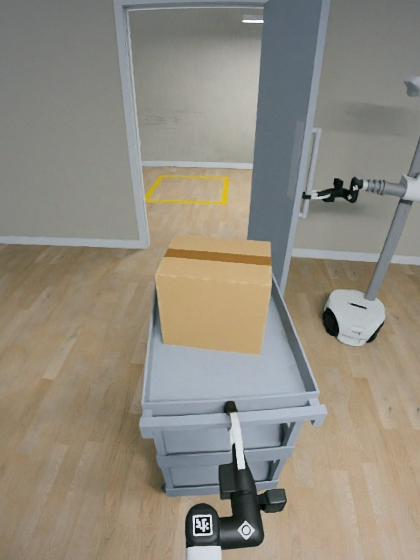

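Request:
{"name": "move", "arguments": {
  "r2": {"base":{"translate_m":0.25,"strafe_m":-0.01},"pace":"slow","contact_limits":{"translate_m":0.5}},
  "blocking": false,
  "cameras": []
}}

Request:
{"name": "wait", "arguments": {
  "seconds": 6,
  "cameras": ["r2_head_camera"]
}}

Scene clock: 2689.30 s.
move: r2 moving
r1: as last shown
r1.base_tilt: forward=-1.6 right=+1.2
r1.lidar_m: 0.46 0.51 0.90 1.35 2.17 1.30 1.12 1.13 1.06 0.94 0.92 0.67
r1.motor_effort: lift_m=+24(24) arm_m=-5(5) wheel_0=+14(14) wheel_1=-2(3) wheel_2=+16(16)
r1.servo_current: wrist_yaw_rad=85(104) wrist_pitch_rad=39(52) wrist_roll_rad=52(59) gripper_m=72(72)
r1.contact_limits: translate_m 0.45
r1.wrist_depth_mm: - - 251 239 235 228 222 / - - 252 240 236 228 222 / - - 252 241 236 228 223 / 891 - 253 174 236 229 224 / 854 - 254 167 237 229 225 / 634 - 183 171 236 229 225 / - 151 255 166 153 228 225
r2.base_odometry: x=-1.686 y=-0.326 heading=-2.598
r2.turned_by_wheels: +0.000
r2.turned_by_imu: +0.000
r2.base_tilt: forward=-0.7 right=+0.1
r2.lidar_m: 0.42 0.49 2.76 2.74 2.98 3.18 3.16 2.58 2.06 2.01 2.24 0.49
r2.base_status: translate_m moving; strafe_m moving
r2.joint_positions: lift_m=+0.687 arm_m=+0.060 wrist_yaw_rad=+0.000 wrist_pitch_rad=+0.007 wrist_roll_rad=+1.569 gripper_m=-0.029
r2.joint_status: not commanded
r2.measured_speeds: translate_m=+0.047 strafe_m=-0.003 rotate_rad=-0.004 lift_m=+0.000 arm_m=+0.000 wrist_yaw_rad=-0.041 wrist_pitch_rad=+0.000 wrist_roll_rad=+0.000
r2.motor_effort: lift_m=+21(22) arm_m=+4(4) wheel_0=+5(11) wheel_1=+6(7) wheel_2=-15(15)
r2.servo_current: wrist_yaw_rad=52(52) wrist_pitch_rad=46(52) wrist_roll_rad=52(52) gripper_m=72(78)
r2.contact_limits: translate_m 0.5
r2.hand_pose: x=+0.5192 y=-0.0876 z=+0.8629 quat_wxyz=(+0.708, +0.707, +0.002, -0.003) (m; r2's base frame)
r2.wrist_depth_mm: - - - 172 234 1576 1205 / - - 1430 171 231 1576 - / - - 525 171 232 809 - / - 439 439 170 231 820 - / - 452 452 170 230 831 - / - 466 186 168 178 - - / - - 473 - 229 1618 -
pictures: none
No camera images: "cameras" was empty.

Scene clock: 2692.60 s.
earlier move: r2 done
r1.base_odometry: x=-1.719 y=-1.381 heading=+1.628
r1.turned_by_wheels: +0.000
r1.turned_by_imu: +0.000
r1.base_tilt: forward=-1.6 right=+1.2
r1.lidar_m: 0.45 0.54 0.74 1.59 2.14 1.32 1.14 1.14 1.07 0.94 0.94 0.65
r1.base_status: not commanded
r1.joint_positions: lift_m=+0.780 arm_m=+0.060 wrist_yaw_rad=+0.516 wrist_pitch_rad=+0.002 wrist_roll_rad=+0.000 gripper_m=-0.029
r1.joint_status: not commanded
r1.measured_speeds: all 0
r1.on_its_own: wrist_yaw_rad is at rest, and its servo_current (111 mA) is outside its rest range (0 to 104 mA)
r1.motor_effort: lift_m=+24(24) arm_m=-5(5) wheel_0=+14(14) wheel_1=-2(3) wheel_2=+16(16)
r1.servo_current: wrist_yaw_rad=111(124) wrist_pitch_rad=39(52) wrist_roll_rad=39(65) gripper_m=65(72)
r1.contact_limits: translate_m 0.45
r1.hand_pose: x=+0.5250 y=+0.0663 z=+0.9572 quat_wxyz=(+0.967, +0.000, +0.001, +0.255) (m; r1's base frame)
r1.wrist_depth_mm: - - 251 238 235 227 221 / - - 252 239 236 228 222 / - - 253 241 236 229 222 / 647 768 254 174 237 229 223 / 654 768 254 167 237 229 224 / 627 609 182 171 236 229 224 / 477 151 255 166 152 229 225
r2.base_odometry: x=-1.894 y=-0.441 heading=-2.598
r2.turned_by_wheels: +0.000
r2.turned_by_imu: -0.001
r2.base_tilt: forward=-0.7 right=+0.1
r2.lidar_m: 0.45 2.67 2.74 2.69 2.92 3.43 3.38 2.61 2.08 2.05 1.63 0.48
r2.base_status: done
r2.joint_positions: lift_m=+0.687 arm_m=+0.060 wrist_yaw_rad=-0.006 wrist_pitch_rad=+0.007 wrist_roll_rad=+1.569 gripper_m=-0.029
r2.joint_status: not commanded
r2.measured_speeds: all 0
r2.motor_effort: lift_m=+21(22) arm_m=+4(4) wheel_0=-1(11) wheel_1=+5(8) wheel_2=-10(18)
r2.servo_current: wrist_yaw_rad=52(65) wrist_pitch_rad=46(52) wrist_roll_rad=46(65) gripper_m=78(85)
r2.contact_limits: translate_m 0.5
r2.hand_pose: x=+0.5187 y=-0.0892 z=+0.8629 quat_wxyz=(+0.708, +0.707, +0.000, -0.005) (m; r2's base frame)
r2.wrist_depth_mm: - - - 155 212 1576 - / - 1160 621 158 217 - - / - 421 418 160 220 809 - / - 442 439 163 224 842 - / - 473 462 167 228 - - / - - 186 169 179 - - / - - - - - 1576 480
wait: 3.30 of 6 s (r2 has come to rest)
pictures: r2_head_camera
Images, in order (width x height): r2_head_camera 420x560.

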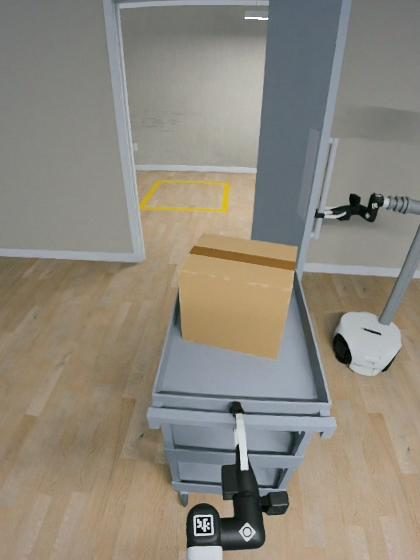

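Request:
{"name": "move", "arguments": {
  "r1": {"base":{"translate_m":-0.053,"strafe_m":-0.046},"joints":{"wrist_yaw_rad":0.603},"pace":"slow","contact_limits":{"translate_m":0.45},"speeds":{"wrist_yaw_rad":0.12}},
  "blocking": false,
  "cameras": []
}}

Request:
{"name": "wait", "arguments": {
  "seconds": 4,
  "cameras": ["r1_head_camera","r1_wrist_camera"]
}}

Scene clock: 2716.00 s.
move: r1 moving
r1.base_odometry: x=-1.710 y=-1.391 heading=+1.630
r1.turned_by_wheels: +0.002
r1.turned_by_imu: +0.017
r1.base_tilt: forward=-1.5 right=+1.3
r1.lidar_m: 0.42 0.53 0.76 1.63 2.10 1.28 1.13 1.13 1.06 0.92 0.94 0.65
r1.base_status: translate_m moving; strafe_m moving
r1.joint_positions: lift_m=+0.780 arm_m=+0.060 wrist_yaw_rad=+0.558 wrist_pitch_rad=+0.002 wrist_roll_rad=+0.000 gripper_m=-0.029
r1.joint_status: wrist_yaw_rad moving
r1.measured_speeds: translate_m=-0.036 strafe_m=-0.034 rotate_rad=-0.001 lift_m=+0.000 arm_m=+0.001 wrist_yaw_rad=+0.097 wrist_pitch_rad=+0.000 wrist_roll_rad=+0.000
r1.motor_effort: lift_m=+24(24) arm_m=-6(6) wheel_0=+14(17) wheel_1=-9(11) wheel_2=+22(22)
r1.servo_current: wrist_yaw_rad=52(104) wrist_pitch_rad=46(46) wrist_roll_rad=46(59) gripper_m=59(72)
r1.contact_limits: translate_m 0.45
r1.hand_pose: x=+0.5220 y=+0.0786 z=+0.9572 quat_wxyz=(+0.961, +0.000, +0.001, +0.276) (m; r1's base frame)
r1.wrist_depth_mm: - - 256 169 236 227 220 / - - 258 169 236 228 220 / - - 258 168 237 229 221 / 621 768 259 169 237 229 221 / 640 750 258 170 239 228 222 / 615 609 183 169 235 229 223 / 484 500 257 167 236 227 224
r2: as last shown
r2.turned_by_imu: +0.000
r2.lidar_m: 0.45 2.62 2.75 2.70 2.92 3.42 3.41 2.61 2.09 2.05 1.64 0.46
r2.motor_effort: lift_m=+21(21) arm_m=+4(4) wheel_0=+0(1) wheel_1=+4(5) wheel_2=-10(10)
r2.servo_current: wrist_yaw_rad=39(65) wrist_pitch_rad=46(52) wrist_roll_rad=52(59) gripper_m=72(78)
r2.contact_limits: translate_m 0.5
r2.wrist_depth_mm: - - - 155 212 1618 - / - 1160 615 158 216 - - / - 418 418 160 220 809 - / - 445 439 163 224 831 - / - 473 466 167 229 - - / - - 186 168 179 - - / - - - - - 1537 480
pictures: none
No camera images: "cameras" was empty.

Scene clock: 2717.83 s.
earlier move: r1 done
r1.base_odometry: x=-1.670 y=-1.431 heading=+1.629
r1.turned_by_wheels: -0.001
r1.turned_by_imu: +0.037
r1.base_tilt: forward=-1.5 right=+1.3
r1.lidar_m: 0.45 0.52 0.81 1.69 1.99 1.24 1.10 1.12 1.02 0.91 0.92 0.66
r1.base_status: done
r1.joint_positions: lift_m=+0.780 arm_m=+0.061 wrist_yaw_rad=+0.606 wrist_pitch_rad=+0.002 wrist_roll_rad=+0.000 gripper_m=-0.029
r1.joint_status: all done
r1.measured_speeds: all 0
r1.motor_effort: lift_m=+23(24) arm_m=-11(12) wheel_0=+0(17) wheel_1=-7(19) wheel_2=+15(28)
r1.servo_current: wrist_yaw_rad=46(104) wrist_pitch_rad=52(52) wrist_roll_rad=39(72) gripper_m=59(72)
r1.contact_limits: translate_m 0.45
r1.hand_pose: x=+0.5183 y=+0.0924 z=+0.9573 quat_wxyz=(+0.954, +0.000, +0.001, +0.298) (m; r1's base frame)
r1.wrist_depth_mm: - - - 170 235 223 213 / - - - 170 236 222 216 / - - - 171 236 223 214 / 668 723 820 172 237 224 214 / 661 741 820 172 238 224 216 / 661 580 186 172 184 224 216 / - 504 178 169 233 220 216
r2.base_odometry: x=-1.894 y=-0.441 heading=-2.598
r2.turned_by_wheels: +0.000
r2.turned_by_imu: +0.000
r2.base_tilt: forward=-0.7 right=+0.1
r2.lidar_m: 0.46 2.63 2.74 2.70 2.90 3.41 3.40 2.61 2.06 2.05 1.69 0.49
r2.base_status: not commanded
r2.joint_positions: lift_m=+0.687 arm_m=+0.060 wrist_yaw_rad=-0.006 wrist_pitch_rad=+0.007 wrist_roll_rad=+1.569 gripper_m=-0.029
r2.joint_status: not commanded
r2.measured_speeds: all 0
r2.motor_effort: lift_m=+22(22) arm_m=+4(4) wheel_0=+0(1) wheel_1=+4(5) wheel_2=-10(10)
r2.servo_current: wrist_yaw_rad=52(65) wrist_pitch_rad=52(52) wrist_roll_rad=59(65) gripper_m=78(85)
r2.contact_limits: translate_m 0.5
r2.hand_pose: x=+0.5187 y=-0.0892 z=+0.8629 quat_wxyz=(+0.708, +0.707, +0.000, -0.005) (m; r2's base frame)
r2.wrist_depth_mm: - - - 155 213 1618 - / - 1182 621 158 216 - - / - 418 418 160 220 809 - / - 442 439 163 224 831 - / - 473 462 167 228 - - / - - 186 169 178 - - / - - - - - 1537 484
wait: 1.83 of 4 s (r1 has come to rest)
pictures: r1_head_camera, r1_wrist_camera
Images, in order (width x height): r1_head_camera 420x560, r1_wrist_camera 616x392.

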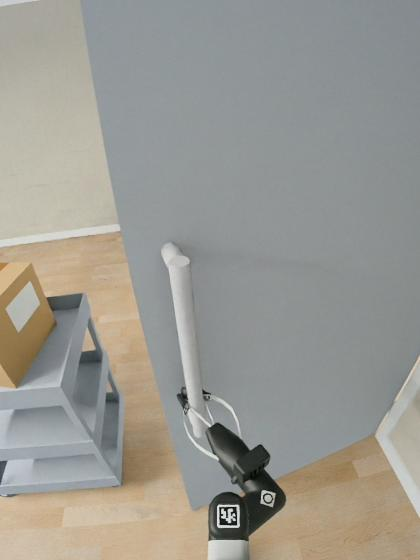

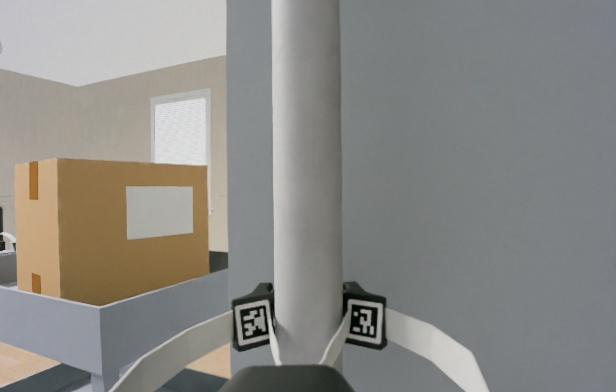

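Request:
{"name": "move", "arguments": {
  "r1": {"base":{"translate_m":-0.06,"strafe_m":-0.04},"joints":{"wrist_yaw_rad":0.68},"pace":"slow","contact_limits":{"translate_m":0.45},"speeds":{"wrist_yaw_rad":0.12}},
  "blocking": false,
  "cameras": []
}}

Request:
{"name": "wait", "arguments": {
  "seconds": 4,
  "cameras": ["r1_head_camera"]
}}

Scene clock: 2722.13 s.
move: r1 moving
r1.base_odometry: x=-1.662 y=-1.442 heading=+1.630
r1.turned_by_wheels: +0.001
r1.turned_by_imu: -0.052
r1.base_tilt: forward=-1.5 right=+1.2
r1.lidar_m: 0.47 0.52 0.76 1.59 2.14 1.28 1.12 1.14 1.06 0.91 0.91 0.67
r1.base_status: translate_m moving; strafe_m moving
r1.joint_positions: lift_m=+0.780 arm_m=+0.061 wrist_yaw_rad=+0.656 wrist_pitch_rad=+0.002 wrist_roll_rad=+0.000 gripper_m=-0.029
r1.joint_status: wrist_yaw_rad moving
r1.measured_speeds: translate_m=-0.046 strafe_m=-0.026 rotate_rad=-0.006 lift_m=+0.000 arm_m=+0.000 wrist_yaw_rad=+0.135 wrist_pitch_rad=+0.000 wrist_roll_rad=+0.000
r1.motor_effort: lift_m=+23(23) arm_m=-10(11) wheel_0=+5(6) wheel_1=-9(13) wheel_2=+23(23)
r1.servo_current: wrist_yaw_rad=52(65) wrist_pitch_rad=33(46) wrist_roll_rad=33(52) gripper_m=59(65)
r1.contact_limits: translate_m 0.45
r1.hand_pose: x=+0.5133 y=+0.1066 z=+0.9573 quat_wxyz=(+0.947, +0.000, +0.001, +0.322) (m; r1's base frame)
r1.wrist_depth_mm: - - - 172 237 223 214 / - - - 173 237 224 216 / - - - 173 238 224 215 / 691 723 820 173 239 226 216 / 654 732 820 173 240 226 216 / - 580 185 172 185 226 217 / - 504 177 170 236 221 216
r2: as last shown
r2.lidar_m: 0.46 2.66 2.73 2.71 2.94 3.40 3.41 2.60 2.07 2.05 1.65 0.47
r2.motor_effort: lift_m=+22(22) arm_m=+4(4) wheel_0=-1(1) wheel_1=+4(5) wheel_2=-10(10)
r2.servo_current: wrist_yaw_rad=59(65) wrist_pitch_rad=46(59) wrist_roll_rad=46(65) gripper_m=78(85)
r2.contact_limits: translate_m 0.5
r2.wrist_depth_mm: - - - 155 212 1661 - / - 1160 621 158 217 - - / - 418 415 160 220 809 - / - 442 442 163 224 831 - / - 473 462 167 229 - - / - - 186 169 179 - - / - - - - - 1576 477
pictures: none
No camera images: "cameras" was empty.

Scene clock: 2724.03 s.
earlier move: r1 contact_stop
r1.base_odometry: x=-1.659 y=-1.410 heading=+1.689
r1.turned_by_wheels: +0.059
r1.turned_by_imu: +0.057
r1.base_tilt: forward=-1.6 right=+1.3
r1.lidar_m: 0.45 0.52 0.73 1.66 2.02 1.30 1.16 1.19 1.02 0.90 0.92 0.63
r1.base_status: translate_m contact_stop (by the wheels' count: +0.021 of -0.060); strafe_m contact_stop (by the wheels' count: -0.014 of -0.040)
r1.joint_positions: lift_m=+0.780 arm_m=+0.060 wrist_yaw_rad=+0.677 wrist_pitch_rad=+0.002 wrist_roll_rad=+0.000 gripper_m=-0.029
r1.joint_status: all done
r1.measured_speeds: all 0
r1.on_its_own: the wheels are slack since a contact_stop
r1.motor_effort: lift_m=+23(23) arm_m=-4(11) wheel_0=+0(14) wheel_1=+0(22) wheel_2=+0(27)
r1.servo_current: wrist_yaw_rad=46(78) wrist_pitch_rad=46(52) wrist_roll_rad=52(72) gripper_m=59(65)
r1.contact_limits: translate_m 0.45
r1.hand_pose: x=+0.5105 y=+0.1126 z=+0.9573 quat_wxyz=(+0.943, +0.000, +0.001, +0.332) (m; r1's base frame)
r1.wrist_depth_mm: - - - 163 227 211 201 / - - - 164 228 213 202 / - - - 165 228 213 202 / 640 699 778 164 229 213 202 / 634 707 798 165 229 213 204 / 621 591 187 165 223 214 204 / 488 484 171 163 225 208 204
r2.base_odometry: x=-1.894 y=-0.441 heading=-2.598
r2.turned_by_wheels: +0.000
r2.turned_by_imu: +0.000
r2.base_tilt: forward=-0.7 right=+0.0
r2.lidar_m: 0.46 2.64 2.73 2.67 2.92 3.41 3.41 2.61 2.08 2.04 2.22 0.48
r2.base_status: not commanded
r2.joint_positions: lift_m=+0.687 arm_m=+0.060 wrist_yaw_rad=-0.006 wrist_pitch_rad=+0.007 wrist_roll_rad=+1.569 gripper_m=-0.029
r2.joint_status: not commanded
r2.measured_speeds: all 0
r2.motor_effort: lift_m=+21(22) arm_m=+4(4) wheel_0=+0(1) wheel_1=+5(5) wheel_2=-10(10)
r2.servo_current: wrist_yaw_rad=46(65) wrist_pitch_rad=52(59) wrist_roll_rad=46(65) gripper_m=72(85)
r2.contact_limits: translate_m 0.5
r2.hand_pose: x=+0.5187 y=-0.0892 z=+0.8629 quat_wxyz=(+0.708, +0.707, +0.000, -0.005) (m; r2's base frame)
r2.wrist_depth_mm: - - - 155 212 1618 - / - - 1138 158 216 798 - / - 415 418 160 220 820 - / - 439 442 163 224 820 - / - 473 466 167 228 - - / - - 186 169 179 - - / - - - - - 1576 477
wait: 1.90 of 4 s (r1 has come to rest)
pictures: r1_head_camera
Images, in order (width x height): r1_head_camera 420x560.

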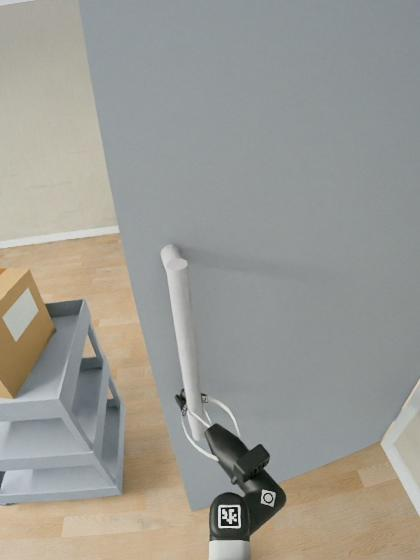

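Request:
{"name": "move", "arguments": {
  "r1": {"base":{"translate_m":-0.04},"pace":"slow","contact_limits":{"translate_m":0.65}},
  "blocking": false,
  "cameras": []
}}

Request:
{"name": "wait", "arguments": {
  "seconds": 4,
  "cameras": ["r1_head_camera","r2_head_camera"]
}}

Scene clock: 2730.57 s.
move: r1 moving
r1.base_odometry: x=-1.657 y=-1.422 heading=+1.688
r1.turned_by_wheels: -0.001
r1.turned_by_imu: -0.001
r1.base_tilt: forward=-1.5 right=+1.3
r1.lidar_m: 0.44 0.53 0.74 1.67 2.02 1.30 1.16 1.15 1.03 0.90 0.93 0.62
r1.base_status: translate_m moving
r1.joint_positions: lift_m=+0.780 arm_m=+0.060 wrist_yaw_rad=+0.677 wrist_pitch_rad=+0.002 wrist_roll_rad=+0.000 gripper_m=-0.029
r1.joint_status: not commanded
r1.measured_speeds: translate_m=-0.049 strafe_m=+0.000 rotate_rad=-0.001 lift_m=+0.000 arm_m=+0.000 wrist_yaw_rad=-0.002 wrist_pitch_rad=+0.000 wrist_roll_rad=+0.000
r1.motor_effort: lift_m=+22(22) arm_m=-4(5) wheel_0=-11(11) wheel_1=-9(9) wheel_2=+8(10)
r1.servo_current: wrist_yaw_rad=52(72) wrist_pitch_rad=33(46) wrist_roll_rad=59(72) gripper_m=59(59)
r1.contact_limits: translate_m 0.65
r1.hand_pose: x=+0.5105 y=+0.1126 z=+0.9573 quat_wxyz=(+0.943, +0.000, +0.001, +0.332) (m; r1's base frame)
r1.wrist_depth_mm: - - - 162 228 212 203 / - - - 163 229 216 202 / - - - 164 229 214 204 / 640 707 809 165 230 214 204 / 634 707 820 166 230 215 206 / 634 569 186 166 183 216 205 / 512 488 176 163 227 211 206
r2: as last shown
r2.lidar_m: 0.46 2.60 2.74 2.69 2.91 3.41 3.38 2.62 2.08 2.05 2.23 0.46
r2.motor_effort: lift_m=+21(21) arm_m=+4(4) wheel_0=-1(1) wheel_1=+4(5) wheel_2=-10(10)
r2.servo_current: wrist_yaw_rad=52(65) wrist_pitch_rad=46(52) wrist_roll_rad=39(52) gripper_m=78(85)
r2.contact_limits: translate_m 0.5
r2.wrist_depth_mm: - - - 155 212 1618 - / - - 1078 158 216 798 - / - 418 418 160 220 809 - / - 442 439 163 223 842 - / - 473 462 167 228 - - / - - 186 169 179 - - / - - - - - 1576 477
pictures: none
No camera images: "cameras" was empty.

Scene clock: 2731.60 s.
earlier move: r1 done
r1.base_odometry: x=-1.654 y=-1.449 heading=+1.688
r1.turned_by_wheels: -0.001
r1.turned_by_imu: -0.001
r1.base_tilt: forward=-1.6 right=+1.2
r1.lidar_m: 0.43 0.56 0.78 1.75 1.97 1.25 1.12 1.12 1.04 0.91 0.92 0.65
r1.base_status: done
r1.joint_positions: lift_m=+0.780 arm_m=+0.060 wrist_yaw_rad=+0.673 wrist_pitch_rad=+0.002 wrist_roll_rad=+0.000 gripper_m=-0.029
r1.joint_status: not commanded
r1.measured_speeds: all 0
r1.motor_effort: lift_m=+23(23) arm_m=-5(5) wheel_0=-14(15) wheel_1=-7(9) wheel_2=+2(10)
r1.servo_current: wrist_yaw_rad=59(72) wrist_pitch_rad=46(52) wrist_roll_rad=59(72) gripper_m=52(65)
r1.contact_limits: translate_m 0.65
r1.hand_pose: x=+0.5110 y=+0.1113 z=+0.9573 quat_wxyz=(+0.944, +0.000, +0.001, +0.330) (m; r1's base frame)
r1.wrist_depth_mm: - - - 161 228 215 206 / - - - 161 229 217 208 / - - - 165 229 217 208 / 661 715 798 163 229 217 208 / 661 715 798 165 230 219 209 / 647 591 260 164 183 219 - / - 500 157 160 229 214 211
r2.base_odometry: x=-1.894 y=-0.441 heading=-2.598
r2.turned_by_wheels: +0.000
r2.turned_by_imu: +0.000
r2.base_tilt: forward=-0.7 right=+0.1
r2.lidar_m: 0.44 2.63 2.73 2.69 2.93 3.45 3.40 2.62 2.10 2.04 1.67 0.47
r2.base_status: not commanded
r2.joint_positions: lift_m=+0.687 arm_m=+0.060 wrist_yaw_rad=-0.006 wrist_pitch_rad=+0.007 wrist_roll_rad=+1.569 gripper_m=-0.029
r2.joint_status: not commanded
r2.measured_speeds: all 0
r2.motor_effort: lift_m=+21(22) arm_m=+4(4) wheel_0=-1(1) wheel_1=+4(5) wheel_2=-10(10)
r2.servo_current: wrist_yaw_rad=59(65) wrist_pitch_rad=46(52) wrist_roll_rad=52(59) gripper_m=78(85)
r2.contact_limits: translate_m 0.5
r2.hand_pose: x=+0.5187 y=-0.0892 z=+0.8629 quat_wxyz=(+0.708, +0.707, +0.000, -0.005) (m; r2's base frame)
r2.wrist_depth_mm: - - - 154 212 1661 - / - 1160 621 158 216 - - / - 413 415 160 220 809 - / - 442 439 163 224 842 - / - 477 462 167 228 - - / - - 186 169 179 - - / - - - - - 1576 480
wait: 1.03 of 4 s (r1 has come to rest)
pictures: r1_head_camera, r2_head_camera
Images, in order (width x height): r1_head_camera 420x560, r2_head_camera 420x560.

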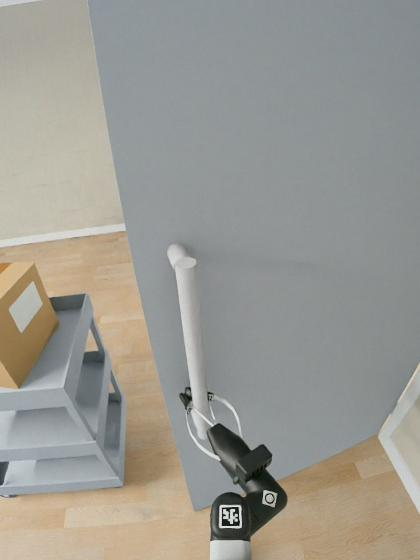

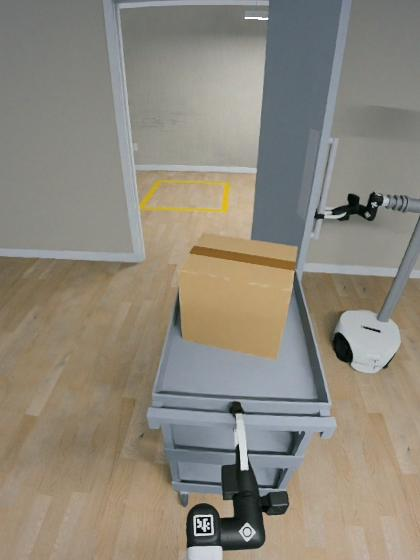

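Request:
{"name": "move", "arguments": {
  "r2": {"base":{"strafe_m":-0.14},"pace":"slow","contact_limits":{"strafe_m":0.5}},
  "blocking": false,
  "cameras": []
}}

Request:
{"name": "wait", "arguments": {
  "seconds": 6,
  "cameras": ["r2_head_camera","r1_head_camera"]
}}

Scene clock: 2757.57 s.
move: r2 moving
r1: as last shown
r1.turned_by_wheels: +0.000
r1.turned_by_imu: +0.000
r1.base_tilt: forward=-1.5 right=+1.3
r1.lidar_m: 0.45 0.49 0.79 1.69 1.98 1.26 1.11 1.13 1.02 0.91 0.93 0.63
r1.motor_effort: lift_m=+22(23) arm_m=-5(5) wheel_0=-15(15) wheel_1=-7(7) wheel_2=+3(3)
r1.servo_current: wrist_yaw_rad=59(72) wrist_pitch_rad=33(46) wrist_roll_rad=46(59) gripper_m=59(59)
r1.contact_limits: translate_m 0.65
r1.wrist_depth_mm: - - - 161 227 215 206 / - - - 161 229 217 208 / - - - 166 230 216 208 / 668 723 820 163 229 217 208 / 640 715 809 165 230 219 209 / 640 585 258 165 183 218 - / - 500 157 161 229 213 210
r2.base_odometry: x=-1.902 y=-0.429 heading=-2.598
r2.turned_by_wheels: +0.000
r2.turned_by_imu: +0.001
r2.base_tilt: forward=-0.7 right=+0.1
r2.lidar_m: 0.45 0.52 2.74 2.70 2.93 3.41 3.40 2.59 2.08 2.04 1.74 0.48
r2.base_status: strafe_m moving
r2.joint_positions: lift_m=+0.687 arm_m=+0.060 wrist_yaw_rad=-0.003 wrist_pitch_rad=+0.007 wrist_roll_rad=+1.569 gripper_m=-0.029
r2.joint_status: not commanded
r2.measured_speeds: translate_m=-0.001 strafe_m=-0.057 rotate_rad=+0.003 lift_m=+0.000 arm_m=+0.000 wrist_yaw_rad=+0.011 wrist_pitch_rad=+0.000 wrist_roll_rad=+0.000
r2.motor_effort: lift_m=+21(21) arm_m=+4(4) wheel_0=+9(12) wheel_1=-7(9) wheel_2=+0(8)
r2.servo_current: wrist_yaw_rad=46(65) wrist_pitch_rad=46(59) wrist_roll_rad=46(52) gripper_m=72(85)
r2.contact_limits: strafe_m 0.5
r2.hand_pose: x=+0.5190 y=-0.0883 z=+0.8629 quat_wxyz=(+0.708, +0.707, +0.001, -0.004) (m; r2's base frame)
r2.wrist_depth_mm: - - - 153 210 1499 - / - 442 554 156 214 778 - / - 415 418 159 219 809 - / - 442 439 161 223 831 - / - 477 466 166 228 - - / - - 187 169 178 - - / - - - - 237 1576 477
pictures: none
No camera images: "cameras" was empty.

Scene clock: 2759.63 s.
earlier move: r2 done
r1.base_odometry: x=-1.654 y=-1.449 heading=+1.688
r1.turned_by_wheels: +0.000
r1.turned_by_imu: +0.000
r1.base_tilt: forward=-1.6 right=+1.3
r1.lidar_m: 0.44 0.53 0.74 1.49 2.00 1.27 1.12 1.15 1.02 0.90 0.90 0.66
r1.base_status: not commanded
r1.joint_positions: lift_m=+0.780 arm_m=+0.060 wrist_yaw_rad=+0.673 wrist_pitch_rad=+0.002 wrist_roll_rad=+0.000 gripper_m=-0.029
r1.joint_status: not commanded
r1.measured_speeds: all 0
r1.motor_effort: lift_m=+22(23) arm_m=-5(5) wheel_0=-14(15) wheel_1=-7(8) wheel_2=+2(3)
r1.servo_current: wrist_yaw_rad=65(78) wrist_pitch_rad=39(52) wrist_roll_rad=52(72) gripper_m=59(65)
r1.contact_limits: translate_m 0.65
r1.hand_pose: x=+0.5110 y=+0.1113 z=+0.9573 quat_wxyz=(+0.944, +0.000, +0.001, +0.330) (m; r1's base frame)
r1.wrist_depth_mm: - - - 161 227 215 206 / - - - 161 229 217 207 / - - - 166 229 218 208 / 603 691 809 163 229 217 208 / 609 691 798 165 230 218 211 / 597 647 569 165 183 219 - / 508 469 163 161 229 213 210
r2.base_odometry: x=-1.967 y=-0.322 heading=-2.598
r2.turned_by_wheels: +0.000
r2.turned_by_imu: +0.001
r2.base_tilt: forward=-0.7 right=+0.1
r2.lidar_m: 0.45 0.45 2.86 2.83 3.08 3.42 3.40 2.41 1.95 1.91 2.08 0.49
r2.base_status: done
r2.joint_positions: lift_m=+0.687 arm_m=+0.060 wrist_yaw_rad=+0.005 wrist_pitch_rad=+0.007 wrist_roll_rad=+1.569 gripper_m=-0.029
r2.joint_status: not commanded
r2.measured_speeds: all 0
r2.motor_effort: lift_m=+21(22) arm_m=+4(4) wheel_0=+6(16) wheel_1=-4(9) wheel_2=+0(8)
r2.servo_current: wrist_yaw_rad=39(65) wrist_pitch_rad=46(59) wrist_roll_rad=46(59) gripper_m=78(85)
r2.contact_limits: strafe_m 0.5
r2.hand_pose: x=+0.5197 y=-0.0859 z=+0.8629 quat_wxyz=(+0.708, +0.707, +0.004, -0.001) (m; r2's base frame)
r2.wrist_depth_mm: - - - 170 230 1618 1118 / - - 1118 170 230 1661 - / - 427 424 170 229 798 - / - 436 436 170 231 831 - / - 455 452 171 231 842 - / - 473 187 170 178 809 - / - - 480 - - - -
wait: 2.07 of 6 s (r2 has come to rest)
pictures: r1_head_camera, r2_head_camera
Images, in order (width x height): r1_head_camera 420x560, r2_head_camera 420x560.

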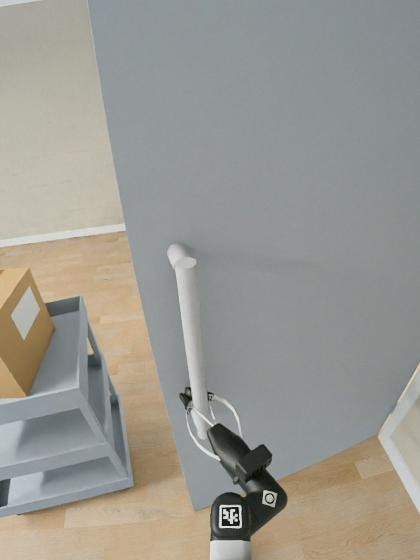

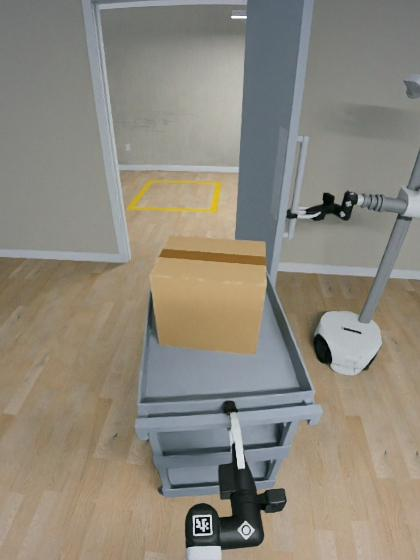

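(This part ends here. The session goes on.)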